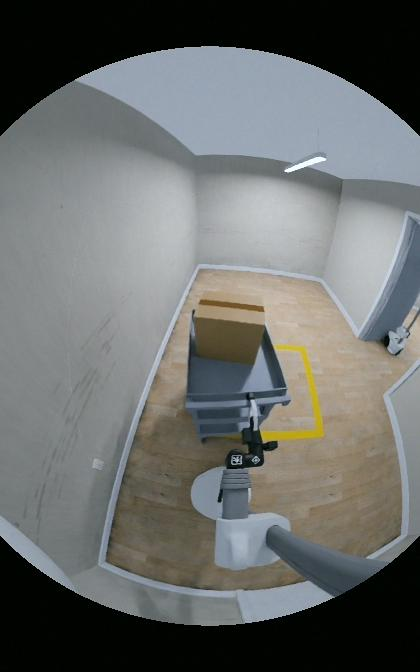

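Request:
move:
  r2: {"base":{"translate_m":-0.45,"strafe_m":0.28}}
  blocking: false
  cameras: []

Request:
wait:
  seconds: 5
  cameras: []

Request:
move:
  r2: {"base":{"rotate_rad":-0.4}}
  blocking: false
  cameras: []

Request:
wait:
  seconds: 4
  cameras: ["r2_head_camera","r2_head_left_camera"]

Scene clock: 1552.80 s.
move: r2 moving
r1: as last shown
r1.turned_by_imu: -0.001
r1.lidar_m: 4.14 0.26 0.25 - 0.25 0.29 2.85 1.08 1.41 2.75 3.17 5.09
r1.motor_effort: lift_m=+15(15) arm_m=+4(4) wheel_0=+0(1) wheel_1=+0(0) wheel_2=-1(2)
r1.servo_current: wrist_yaw_rad=59(65) wrist_pitch_rad=52(52) wrist_roll_rad=52(59) gripper_m=39(52)
r1.contact_limits: translate_m 1
r1.wrist_depth_mm: - - - - - - - / - - - - - - - / - - - - - - - / - - - - - - - / - - - - - - - / 1229 1229 1098 200 1205 1229 1160 / 878 831 180 183 162 798 842
r2.base_odometry: x=-6.665 y=-3.554 heading=+2.091
r2.turned_by_wheels: +0.000
r2.turned_by_imu: +0.001
r2.base_tilt: forward=-0.6 right=+0.1
r2.lidar_m: 0.36 0.42 0.78 0.76 0.82 0.95 0.95 0.99 1.46 2.02 2.17 0.44
r2.base_status: translate_m moving; strafe_m moving
r2.joint_positions: lift_m=+0.686 arm_m=+0.000 wrist_yaw_rad=+0.000 wrist_pitch_rad=+0.003 wrist_roll_rad=+1.569 gripper_m=-0.029
r2.joint_status: not commanded
r2.measured_speeds: translate_m=-0.118 strafe_m=+0.071 rotate_rad=-0.005 lift_m=+0.000 arm_m=+0.000 wrist_yaw_rad=-0.028 wrist_pitch_rad=+0.000 wrist_roll_rad=+0.000
r2.motor_effort: lift_m=+18(18) arm_m=-4(5) wheel_0=-10(14) wheel_1=+5(6) wheel_2=+13(17)
r2.servo_current: wrist_yaw_rad=59(59) wrist_pitch_rad=39(46) wrist_roll_rad=46(59) gripper_m=85(85)
r2.hand_pose: x=+0.4593 y=-0.0876 z=+0.8633 quat_wxyz=(+0.708, +0.707, +0.001, -0.001) (m; r2's base frame)
r2.wrist_depth_mm: - - - 178 238 246 246 / - - - 177 237 1618 1118 / - - - 176 236 842 - / - - 439 234 235 - - / - 449 445 173 233 - - / - - 185 172 179 - - / - 136 466 - 231 - -
pictures: none
No camera images: "cameras" was empty.

Scene clock: 1555.43 s.
earlier move: r2 done
r1.base_odometry: x=-1.665 y=-0.522 heading=-2.185
r1.turned_by_wheels: +0.000
r1.turned_by_imu: +0.000
r1.base_tilt: forward=-1.6 right=+1.2
r1.lidar_m: 4.12 0.26 0.25 - 0.25 0.30 2.99 1.13 1.38 2.75 3.17 5.09
r1.base_status: not commanded
r1.joint_positions: lift_m=+0.150 arm_m=+0.000 wrist_yaw_rad=+0.303 wrist_pitch_rad=+0.006 wrist_roll_rad=+0.000 gripper_m=-0.020
r1.joint_status: not commanded
r1.measured_speeds: all 0
r1.motor_effort: lift_m=+15(15) arm_m=+4(4) wheel_0=+0(1) wheel_1=+0(1) wheel_2=-1(2)
r1.servo_current: wrist_yaw_rad=52(85) wrist_pitch_rad=52(59) wrist_roll_rad=52(72) gripper_m=46(52)
r1.contact_limits: translate_m 1
r1.hand_pose: x=+0.4722 y=+0.0025 z=+0.3267 quat_wxyz=(+0.989, +0.000, +0.003, +0.151) (m; r1's base frame)
r1.wrist_depth_mm: - - - - - - - / - - - - - - - / - - - - - - - / - - - - - - - / - - - - - - - / 1229 1229 1138 199 1229 1205 1182 / 878 831 180 183 162 809 842
r2.base_odometry: x=-6.683 y=-4.048 heading=+2.092
r2.turned_by_wheels: +0.001
r2.turned_by_imu: +0.001
r2.base_tilt: forward=-0.7 right=+0.1
r2.lidar_m: 0.43 0.51 0.56 0.54 0.58 0.52 0.49 0.53 0.78 2.23 2.41 0.38
r2.base_status: done
r2.joint_positions: lift_m=+0.686 arm_m=+0.000 wrist_yaw_rad=+0.006 wrist_pitch_rad=+0.003 wrist_roll_rad=+1.569 gripper_m=-0.029
r2.joint_status: not commanded
r2.measured_speeds: all 0
r2.motor_effort: lift_m=+17(18) arm_m=-4(5) wheel_0=+1(18) wheel_1=+4(7) wheel_2=+3(22)
r2.servo_current: wrist_yaw_rad=46(65) wrist_pitch_rad=46(46) wrist_roll_rad=59(59) gripper_m=78(91)
r2.hand_pose: x=+0.4598 y=-0.0857 z=+0.8633 quat_wxyz=(+0.708, +0.706, +0.003, +0.001) (m; r2's base frame)
r2.wrist_depth_mm: - - - 123 178 - - / - 488 445 128 187 - - / - 404 404 137 198 - - / - 466 449 147 214 - - / - - 504 156 227 - - / - - 184 168 177 1576 - / - 137 - - - - 496
wait: 2.63 of 5 s (r2 has come to rest)
pictures: none
No camera images: "cameras" was empty.

Scene clock: 1555.93 s.
move: r2 moving
r1: as last shown
r1.base_tilt: forward=-1.6 right=+1.3
r1.lidar_m: 4.10 0.27 0.25 - 0.25 0.29 2.96 1.13 1.42 2.76 3.18 5.10
r1.motor_effort: lift_m=+15(15) arm_m=+4(4) wheel_0=-1(1) wheel_1=+0(0) wheel_2=-1(2)
r1.servo_current: wrist_yaw_rad=52(59) wrist_pitch_rad=46(52) wrist_roll_rad=46(52) gripper_m=46(52)
r1.contact_limits: translate_m 1
r1.wrist_depth_mm: - - - - - - - / - - - - - - - / - - - - - - - / - - - - - - - / - - - - - - - / 1229 1255 1138 198 1205 1205 1182 / 866 820 180 183 161 820 842
r2.base_odometry: x=-6.683 y=-4.048 heading=+1.847
r2.turned_by_wheels: -0.245
r2.turned_by_imu: -0.237
r2.base_tilt: forward=-0.7 right=+0.1
r2.lidar_m: 0.40 0.42 0.62 0.54 0.55 0.56 0.49 0.53 0.65 1.26 2.26 0.44
r2.base_status: rotate_rad moving
r2.joint_positions: lift_m=+0.686 arm_m=+0.000 wrist_yaw_rad=+0.015 wrist_pitch_rad=+0.003 wrist_roll_rad=+1.569 gripper_m=-0.029
r2.joint_status: not commanded
r2.measured_speeds: translate_m=-0.003 strafe_m=+0.002 rotate_rad=-0.837 lift_m=+0.000 arm_m=+0.000 wrist_yaw_rad=+0.004 wrist_pitch_rad=+0.000 wrist_roll_rad=+0.000
r2.motor_effort: lift_m=+17(18) arm_m=-5(5) wheel_0=+12(19) wheel_1=+5(12) wheel_2=+20(20)
r2.servo_current: wrist_yaw_rad=85(85) wrist_pitch_rad=46(46) wrist_roll_rad=59(59) gripper_m=85(85)
r2.hand_pose: x=+0.4606 y=-0.0831 z=+0.8633 quat_wxyz=(+0.708, +0.706, +0.006, +0.004) (m; r2's base frame)
r2.wrist_depth_mm: - - - 156 157 1464 1160 / - - - 160 218 224 224 / - - - 163 222 - - / - 488 433 167 227 - - / - 459 449 169 230 854 - / - - 187 172 179 - - / - 504 500 - - - -
pictures: none
No camera images: "cameras" was empty.

Scene clock: 1557.10 s.
earlier move: r2 done
r1.base_odometry: x=-1.665 y=-0.522 heading=-2.185
r1.turned_by_wheels: +0.000
r1.turned_by_imu: +0.000
r1.base_tilt: forward=-1.6 right=+1.3
r1.lidar_m: 4.12 0.25 0.25 - 0.25 0.31 2.95 1.13 1.42 2.75 3.17 5.09
r1.base_status: not commanded
r1.joint_positions: lift_m=+0.150 arm_m=+0.000 wrist_yaw_rad=+0.303 wrist_pitch_rad=+0.006 wrist_roll_rad=+0.000 gripper_m=-0.020
r1.joint_status: not commanded
r1.measured_speeds: all 0
r1.motor_effort: lift_m=+15(15) arm_m=+4(4) wheel_0=+0(1) wheel_1=+0(1) wheel_2=-1(2)
r1.servo_current: wrist_yaw_rad=52(65) wrist_pitch_rad=39(59) wrist_roll_rad=59(72) gripper_m=46(52)
r1.contact_limits: translate_m 1
r1.hand_pose: x=+0.4722 y=+0.0025 z=+0.3267 quat_wxyz=(+0.989, +0.000, +0.003, +0.151) (m; r1's base frame)
r1.wrist_depth_mm: - - - - - - - / - - - - - - - / - - - - - - - / - - - - - - - / - - - - - - - / 1229 1229 1138 198 1229 1205 1182 / 866 831 180 183 161 820 842
r2.base_odometry: x=-6.683 y=-4.049 heading=+1.691
r2.turned_by_wheels: -0.155
r2.turned_by_imu: -0.151
r2.base_tilt: forward=-0.7 right=+0.1
r2.lidar_m: 0.35 0.34 0.64 0.57 0.55 0.62 0.47 0.49 0.58 0.93 2.24 0.46
r2.base_status: done
r2.joint_positions: lift_m=+0.686 arm_m=+0.000 wrist_yaw_rad=-0.002 wrist_pitch_rad=+0.003 wrist_roll_rad=+1.569 gripper_m=-0.029
r2.joint_status: not commanded
r2.measured_speeds: all 0
r2.motor_effort: lift_m=+18(18) arm_m=+4(5) wheel_0=-3(19) wheel_1=+1(12) wheel_2=-4(20)
r2.servo_current: wrist_yaw_rad=46(91) wrist_pitch_rad=46(52) wrist_roll_rad=46(59) gripper_m=78(85)
r2.hand_pose: x=+0.4591 y=-0.0879 z=+0.8633 quat_wxyz=(+0.708, +0.707, +0.001, -0.002) (m; r2's base frame)
r2.wrist_depth_mm: - - - 209 - 1661 1182 / - - - 204 266 1499 1118 / - - - 195 256 1464 1060 / - - - 186 247 1618 - / - - 496 180 237 - - / - 427 185 172 178 - - / - - 430 - 220 - -
wait: 1.17 of 4 s (r2 has come to rest)
pictures: r2_head_camera, r2_head_left_camera
Images, in order (width x height): r2_head_camera 420x560, r2_head_left_camera 420x672.

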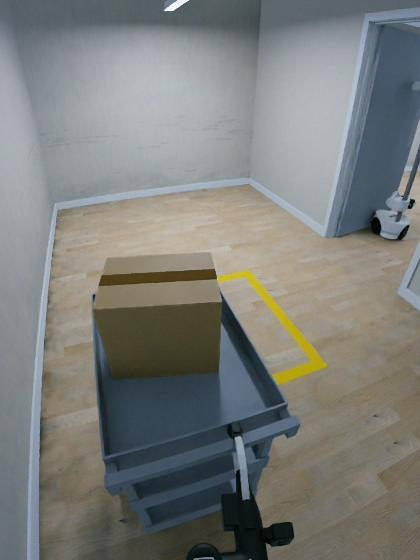

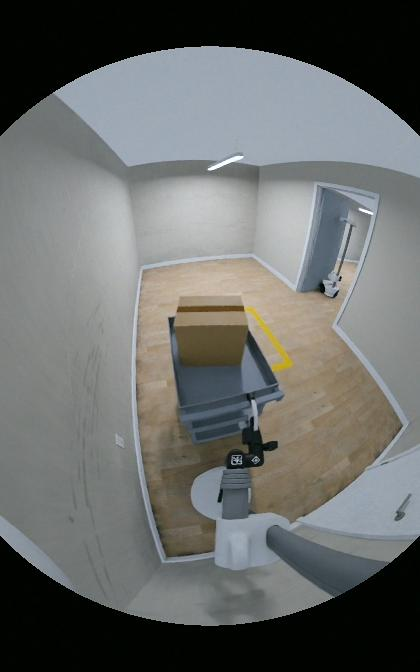

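Request:
move:
  r2: {"base":{"strafe_m":0.25,"translate_m":0.1},"contact_limits":{"strafe_m":0.7}}
  blocking: false
  cameras: []

Request:
wait:
  seconds: 5
  cameras: ["r2_head_camera","r2_head_left_camera"]

Scene clock: 1567.57 s.
move: r2 moving
r1: as last shown
r1.turned_by_imu: -0.001
r1.lidar_m: 4.10 0.26 0.25 - 0.25 0.32 2.97 1.13 1.40 2.76 3.17 5.10
r1.motor_effort: lift_m=+15(15) arm_m=+4(4) wheel_0=+0(1) wheel_1=+1(1) wheel_2=-2(2)
r1.servo_current: wrist_yaw_rad=26(65) wrist_pitch_rad=52(52) wrist_roll_rad=39(59) gripper_m=46(46)
r1.contact_limits: translate_m 1
r1.wrist_depth_mm: - - - - - - - / - - - - - - - / - - - - - - - / - - - - - - - / - - - - - - - / 1229 1229 1138 200 1205 1205 1160 / 878 842 180 183 162 809 866
r2.base_odometry: x=-6.713 y=-4.041 heading=+1.690
r2.turned_by_wheels: -0.002
r2.turned_by_imu: -0.001
r2.base_tilt: forward=-0.8 right=+0.1
r2.lidar_m: 0.34 0.34 0.64 0.53 0.52 0.59 0.52 0.51 0.59 0.98 2.26 0.45
r2.base_status: translate_m moving; strafe_m moving
r2.joint_positions: lift_m=+0.686 arm_m=+0.000 wrist_yaw_rad=-0.012 wrist_pitch_rad=+0.003 wrist_roll_rad=+1.569 gripper_m=-0.029
r2.joint_status: not commanded
r2.measured_speeds: translate_m=+0.043 strafe_m=+0.115 rotate_rad=+0.005 lift_m=+0.000 arm_m=+0.000 wrist_yaw_rad=-0.029 wrist_pitch_rad=+0.000 wrist_roll_rad=+0.000
r2.motor_effort: lift_m=+17(18) arm_m=+4(4) wheel_0=-11(14) wheel_1=+10(12) wheel_2=-18(18)
r2.servo_current: wrist_yaw_rad=85(85) wrist_pitch_rad=46(52) wrist_roll_rad=52(59) gripper_m=78(85)
r2.contact_limits: strafe_m 0.7
r2.hand_pose: x=+0.4582 y=-0.0908 z=+0.8633 quat_wxyz=(+0.708, +0.706, -0.003, -0.005) (m; r2's base frame)
r2.wrist_depth_mm: - - - 217 - 1661 1182 / - - - 208 272 1499 1118 / - - - 196 259 1537 1078 / - - - 186 248 1708 - / - - 591 178 237 - - / - 427 186 169 178 - - / - - 421 - 220 - -
pictures: none
No camera images: "cameras" was empty.

Scene clock: 1569.43 s.
earlier move: r2 done
r1.base_odometry: x=-1.665 y=-0.522 heading=-2.185
r1.turned_by_wheels: +0.000
r1.turned_by_imu: +0.000
r1.base_tilt: forward=-1.6 right=+1.3
r1.lidar_m: 4.16 0.26 0.25 - 0.25 0.29 2.95 1.11 1.41 2.76 3.16 5.09
r1.base_status: not commanded
r1.joint_positions: lift_m=+0.150 arm_m=+0.000 wrist_yaw_rad=+0.303 wrist_pitch_rad=+0.006 wrist_roll_rad=+0.000 gripper_m=-0.020
r1.joint_status: not commanded
r1.measured_speeds: all 0
r1.motor_effort: lift_m=+15(15) arm_m=+4(4) wheel_0=-1(1) wheel_1=+0(1) wheel_2=-2(2)
r1.servo_current: wrist_yaw_rad=52(72) wrist_pitch_rad=46(59) wrist_roll_rad=33(65) gripper_m=33(52)
r1.contact_limits: translate_m 1
r1.hand_pose: x=+0.4722 y=+0.0025 z=+0.3267 quat_wxyz=(+0.989, +0.000, +0.003, +0.151) (m; r1's base frame)
r1.wrist_depth_mm: - - - - - - - / - - - - - - - / - - - - - - - / - - - - - - - / - - - - - - - / 1205 1255 1118 199 1229 1205 1205 / 866 831 180 183 162 809 842
r2.base_odometry: x=-6.943 y=-3.979 heading=+1.691
r2.turned_by_wheels: +0.001
r2.turned_by_imu: -0.007
r2.base_tilt: forward=-0.7 right=+0.0
r2.lidar_m: 0.40 0.43 0.41 0.34 0.33 0.40 0.65 0.67 0.77 1.23 2.44 0.42
r2.base_status: done
r2.joint_positions: lift_m=+0.686 arm_m=+0.000 wrist_yaw_rad=-0.006 wrist_pitch_rad=+0.003 wrist_roll_rad=+1.569 gripper_m=-0.029
r2.joint_status: not commanded
r2.measured_speeds: all 0
r2.motor_effort: lift_m=+18(18) arm_m=+4(4) wheel_0=-4(18) wheel_1=+2(12) wheel_2=-4(20)
r2.servo_current: wrist_yaw_rad=72(85) wrist_pitch_rad=46(52) wrist_roll_rad=46(59) gripper_m=78(91)
r2.contact_limits: strafe_m 0.7
r2.hand_pose: x=+0.4587 y=-0.0891 z=+0.8633 quat_wxyz=(+0.708, +0.707, -0.001, -0.003) (m; r2's base frame)
r2.wrist_depth_mm: - - - 163 186 229 1118 / - - - 164 224 1499 504 / - - - 167 226 759 - / - 455 430 169 229 - - / - 452 442 170 230 - - / - - 185 172 179 - - / - - 492 - 236 - -
wait: 1.87 of 5 s (r2 has come to rest)
pictures: r2_head_camera, r2_head_left_camera
Images, in order (width x height): r2_head_camera 420x560, r2_head_left_camera 420x672.

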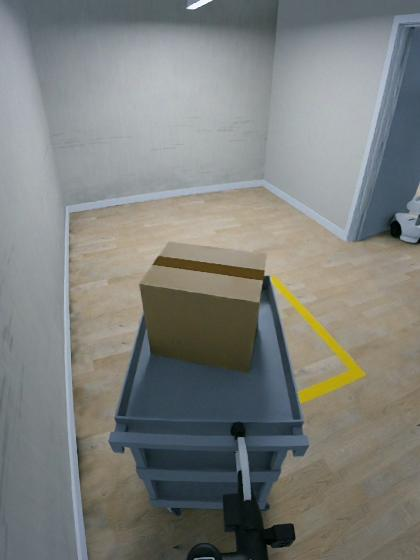

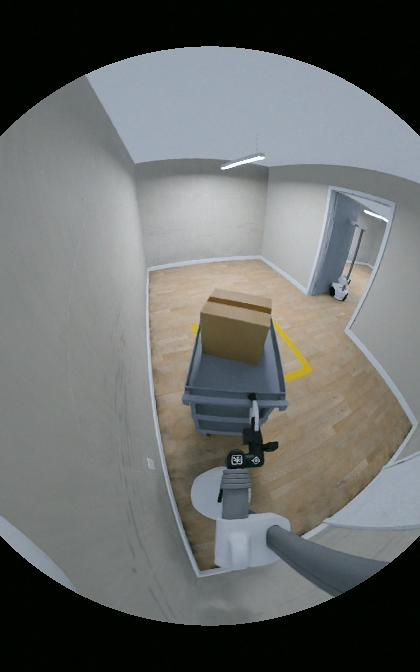

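Request:
move:
  r2: {"base":{"translate_m":0.35}}
  blocking: false
  cameras: []

Request:
wait:
  seconds: 4
  cameras: ["r2_head_camera","r2_head_left_camera"]

Scene clock: 1574.67 s.
move: r2 moving
r1: as last shown
r1.lidar_m: 4.14 0.26 0.25 - 0.25 0.32 2.95 1.10 1.38 2.76 3.18 5.10
r1.motor_effort: lift_m=+15(15) arm_m=+4(4) wheel_0=+0(1) wheel_1=+0(1) wheel_2=-1(2)
r1.servo_current: wrist_yaw_rad=65(65) wrist_pitch_rad=46(52) wrist_roll_rad=39(59) gripper_m=39(46)
r1.contact_limits: translate_m 1
r1.wrist_depth_mm: - - - - - - - / - - - - - - - / - - - - - - - / - - - - - - - / - - - - - - - / 1229 1229 1138 199 1229 1205 1160 / 866 831 180 183 161 820 854
r2.base_odometry: x=-6.946 y=-3.948 heading=+1.691
r2.turned_by_wheels: +0.000
r2.turned_by_imu: +0.000
r2.base_tilt: forward=-0.7 right=+0.0
r2.lidar_m: 0.39 0.41 0.44 0.35 0.34 0.43 0.68 0.69 0.80 1.30 2.43 0.44
r2.base_status: translate_m moving
r2.joint_positions: lift_m=+0.686 arm_m=+0.000 wrist_yaw_rad=-0.007 wrist_pitch_rad=+0.003 wrist_roll_rad=+1.569 gripper_m=-0.029
r2.joint_status: not commanded
r2.measured_speeds: translate_m=+0.122 strafe_m=+0.001 rotate_rad=+0.005 lift_m=+0.000 arm_m=+0.000 wrist_yaw_rad=+0.000 wrist_pitch_rad=+0.000 wrist_roll_rad=+0.000
r2.motor_effort: lift_m=+18(18) arm_m=+4(4) wheel_0=+7(11) wheel_1=+7(9) wheel_2=-20(21)
r2.servo_current: wrist_yaw_rad=46(65) wrist_pitch_rad=39(46) wrist_roll_rad=46(52) gripper_m=78(85)
r2.hand_pose: x=+0.4587 y=-0.0893 z=+0.8633 quat_wxyz=(+0.708, +0.707, -0.001, -0.003) (m; r2's base frame)
r2.wrist_depth_mm: - - - 165 204 230 1098 / - - - 166 225 254 254 / - - - 167 226 768 - / - 554 433 227 228 - - / - 449 439 168 229 - - / - - 186 170 180 - - / - - 480 - 232 - -
pictures: none
No camera images: "cameras" was empty.

Scene clock: 1576.83 s.
earlier move: r2 done
r1.base_odometry: x=-1.665 y=-0.522 heading=-2.185
r1.turned_by_wheels: +0.000
r1.turned_by_imu: +0.000
r1.base_tilt: forward=-1.6 right=+1.3
r1.lidar_m: 4.13 0.25 0.25 - 0.25 0.30 2.99 1.12 1.40 2.76 3.16 5.09
r1.base_status: not commanded
r1.joint_positions: lift_m=+0.150 arm_m=+0.000 wrist_yaw_rad=+0.303 wrist_pitch_rad=+0.006 wrist_roll_rad=+0.000 gripper_m=-0.020
r1.joint_status: not commanded
r1.measured_speeds: all 0
r1.motor_effort: lift_m=+15(15) arm_m=+4(4) wheel_0=-1(1) wheel_1=+0(1) wheel_2=-1(2)
r1.servo_current: wrist_yaw_rad=59(65) wrist_pitch_rad=59(59) wrist_roll_rad=59(65) gripper_m=46(52)
r1.contact_limits: translate_m 1
r1.hand_pose: x=+0.4722 y=+0.0025 z=+0.3267 quat_wxyz=(+0.989, +0.000, +0.003, +0.151) (m; r1's base frame)
r1.wrist_depth_mm: - - - - - - - / - - - - - - - / - - - - - - - / - - - - - - - / - - - - - - - / 1229 1255 1138 199 1205 1205 1160 / 891 842 180 183 161 831 842
r2.base_odometry: x=-6.985 y=-3.632 heading=+1.692
r2.turned_by_wheels: +0.001
r2.turned_by_imu: +0.002
r2.base_tilt: forward=-0.7 right=+0.1
r2.lidar_m: 0.35 0.38 0.55 0.45 0.42 0.51 0.82 1.02 1.12 1.84 2.34 0.40
r2.base_status: done
r2.joint_positions: lift_m=+0.686 arm_m=+0.000 wrist_yaw_rad=+0.002 wrist_pitch_rad=+0.003 wrist_roll_rad=+1.569 gripper_m=-0.029
r2.joint_status: not commanded
r2.measured_speeds: all 0
r2.motor_effort: lift_m=+17(18) arm_m=+4(4) wheel_0=+7(17) wheel_1=+3(11) wheel_2=-2(21)
r2.servo_current: wrist_yaw_rad=39(65) wrist_pitch_rad=46(52) wrist_roll_rad=59(59) gripper_m=78(85)
r2.hand_pose: x=+0.4595 y=-0.0868 z=+0.8633 quat_wxyz=(+0.708, +0.707, +0.002, +0.000) (m; r2's base frame)
r2.wrist_depth_mm: - - - 193 195 1661 1160 / - - - 189 251 259 258 / - - - 184 246 1708 1138 / - - - 181 240 778 - / - 462 436 178 236 - - / - 442 187 171 179 - - / - - 442 - 225 - -
wait: 2.17 of 4 s (r2 has come to rest)
pictures: r2_head_camera, r2_head_left_camera
Images, in order (width x height): r2_head_camera 420x560, r2_head_left_camera 420x672.

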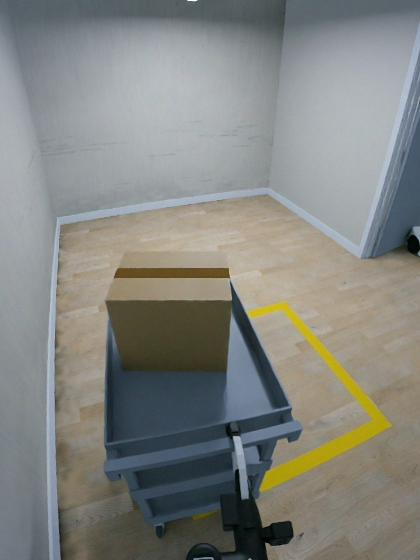

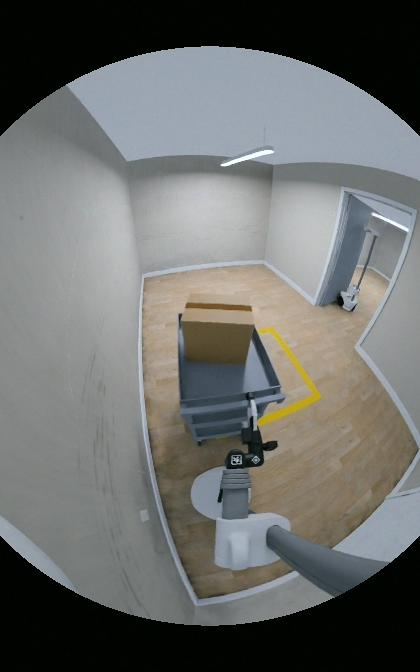

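Request:
move:
  r2: {"base":{"translate_m":0.4,"strafe_m":-0.2},"contact_limits":{"translate_m":0.7}}
  blocking: false
  cameras: []

Request:
wait:
  seconds: 4
  cameras: ["r2_head_camera","r2_head_left_camera","r2_head_right_camera"]

Scene clock: 1591.30 s.
move: r2 moving
r1: as last shown
r1.turned_by_imu: -0.001
r1.lidar_m: 4.11 0.25 0.25 - 0.25 0.32 2.97 1.13 1.39 2.75 3.18 5.08
r1.motor_effort: lift_m=+15(15) arm_m=+3(4) wheel_0=+0(1) wheel_1=+0(1) wheel_2=-1(2)
r1.servo_current: wrist_yaw_rad=52(65) wrist_pitch_rad=46(59) wrist_roll_rad=39(59) gripper_m=46(52)
r1.contact_limits: translate_m 1
r1.wrist_depth_mm: - - - - - - - / - - - - - - - / - - - - - - - / - - - - - - - / - - - - - - - / 1229 1229 1138 200 1229 1205 1160 / 854 831 180 183 161 809 854
r2.base_odometry: x=-6.973 y=-3.599 heading=+1.692
r2.turned_by_wheels: +0.001
r2.turned_by_imu: +0.003
r2.base_tilt: forward=-0.7 right=+0.1
r2.lidar_m: 0.37 0.36 0.60 0.47 0.47 0.54 0.91 1.04 1.15 1.91 2.32 0.44
r2.base_status: translate_m moving; strafe_m moving
r2.joint_positions: lift_m=+0.686 arm_m=+0.000 wrist_yaw_rad=+0.002 wrist_pitch_rad=+0.003 wrist_roll_rad=+1.569 gripper_m=-0.029
r2.joint_status: not commanded
r2.measured_speeds: translate_m=+0.124 strafe_m=-0.061 rotate_rad=-0.002 lift_m=+0.000 arm_m=+0.000 wrist_yaw_rad=+0.000 wrist_pitch_rad=+0.000 wrist_roll_rad=+0.000
r2.motor_effort: lift_m=+18(18) arm_m=+4(4) wheel_0=+13(15) wheel_1=+6(7) wheel_2=-14(15)
r2.servo_current: wrist_yaw_rad=39(59) wrist_pitch_rad=39(46) wrist_roll_rad=39(52) gripper_m=78(85)
r2.contact_limits: translate_m 0.7
r2.hand_pose: x=+0.4595 y=-0.0868 z=+0.8633 quat_wxyz=(+0.708, +0.707, +0.002, +0.000) (m; r2's base frame)
r2.wrist_depth_mm: - - - 200 202 1661 1182 / - - - 195 257 265 266 / - - - 188 250 1661 1182 / - - - 183 242 778 - / - - 433 178 236 - - / - 433 187 172 179 - - / - - 439 - 224 - -
pictures: none
No camera images: "cameras" was empty.

Scene clock: 1593.67 s.
earlier move: r2 done
r1.base_odometry: x=-1.665 y=-0.522 heading=-2.185
r1.turned_by_wheels: +0.000
r1.turned_by_imu: +0.000
r1.base_tilt: forward=-1.6 right=+1.3
r1.lidar_m: 4.13 0.25 0.25 - 0.25 0.30 2.70 1.10 1.41 2.75 3.19 5.08
r1.base_status: not commanded
r1.joint_positions: lift_m=+0.150 arm_m=+0.000 wrist_yaw_rad=+0.303 wrist_pitch_rad=+0.006 wrist_roll_rad=+0.000 gripper_m=-0.020
r1.joint_status: not commanded
r1.measured_speeds: all 0
r1.motor_effort: lift_m=+15(15) arm_m=+4(4) wheel_0=-1(1) wheel_1=+1(1) wheel_2=-1(2)
r1.servo_current: wrist_yaw_rad=33(65) wrist_pitch_rad=46(59) wrist_roll_rad=59(65) gripper_m=46(52)
r1.contact_limits: translate_m 1
r1.hand_pose: x=+0.4722 y=+0.0025 z=+0.3267 quat_wxyz=(+0.989, +0.000, +0.003, +0.151) (m; r1's base frame)
r1.wrist_depth_mm: - - - - - - - / - - - - - - - / - - - - - - - / - - - - - - - / - - - - - - - / 1229 1205 1098 199 1205 1205 1160 / 891 831 180 183 162 809 854
r2.base_odometry: x=-6.835 y=-3.211 heading=+1.693
r2.turned_by_wheels: +0.000
r2.turned_by_imu: +0.003
r2.base_tilt: forward=-0.7 right=+0.0
r2.lidar_m: 0.27 0.25 0.95 0.79 0.76 0.87 1.31 1.32 1.47 2.05 2.02 0.49
r2.base_status: done
r2.joint_positions: lift_m=+0.686 arm_m=+0.000 wrist_yaw_rad=+0.004 wrist_pitch_rad=+0.003 wrist_roll_rad=+1.569 gripper_m=-0.029
r2.joint_status: not commanded
r2.measured_speeds: all 0
r2.motor_effort: lift_m=+18(18) arm_m=+4(4) wheel_0=+6(18) wheel_1=+5(8) wheel_2=+2(15)
r2.servo_current: wrist_yaw_rad=39(59) wrist_pitch_rad=39(46) wrist_roll_rad=52(65) gripper_m=78(91)
r2.contact_limits: translate_m 0.7
r2.hand_pose: x=+0.4596 y=-0.0862 z=+0.8633 quat_wxyz=(+0.708, +0.706, +0.003, +0.000) (m; r2's base frame)
r2.wrist_depth_mm: - - - - - 1661 1182 / - - - - - 1661 1182 / - - - 279 - 1618 1182 / - - - 214 294 1499 1138 / - - - 188 254 1756 496 / - - 187 164 179 1576 - / - - 387 - 209 - -
wait: 2.37 of 4 s (r2 has come to rest)
pictures: r2_head_camera, r2_head_left_camera, r2_head_right_camera
Images, in order (width x height): r2_head_camera 420x560, r2_head_left_camera 420x672, r2_head_right_camera 420x672.

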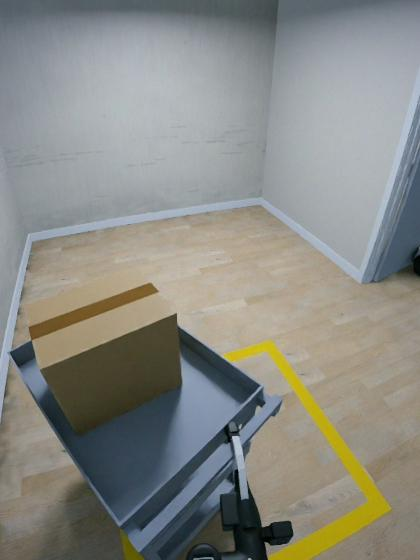

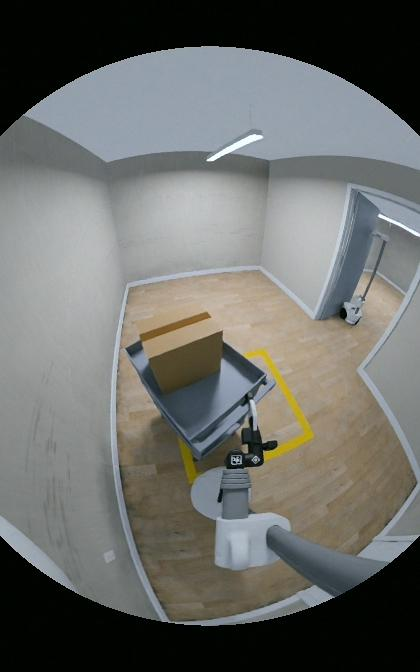

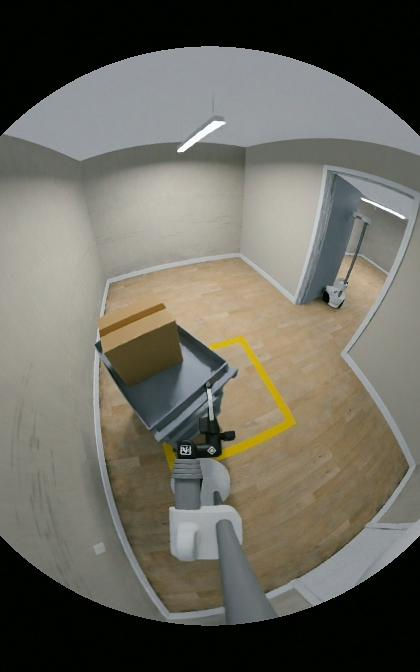

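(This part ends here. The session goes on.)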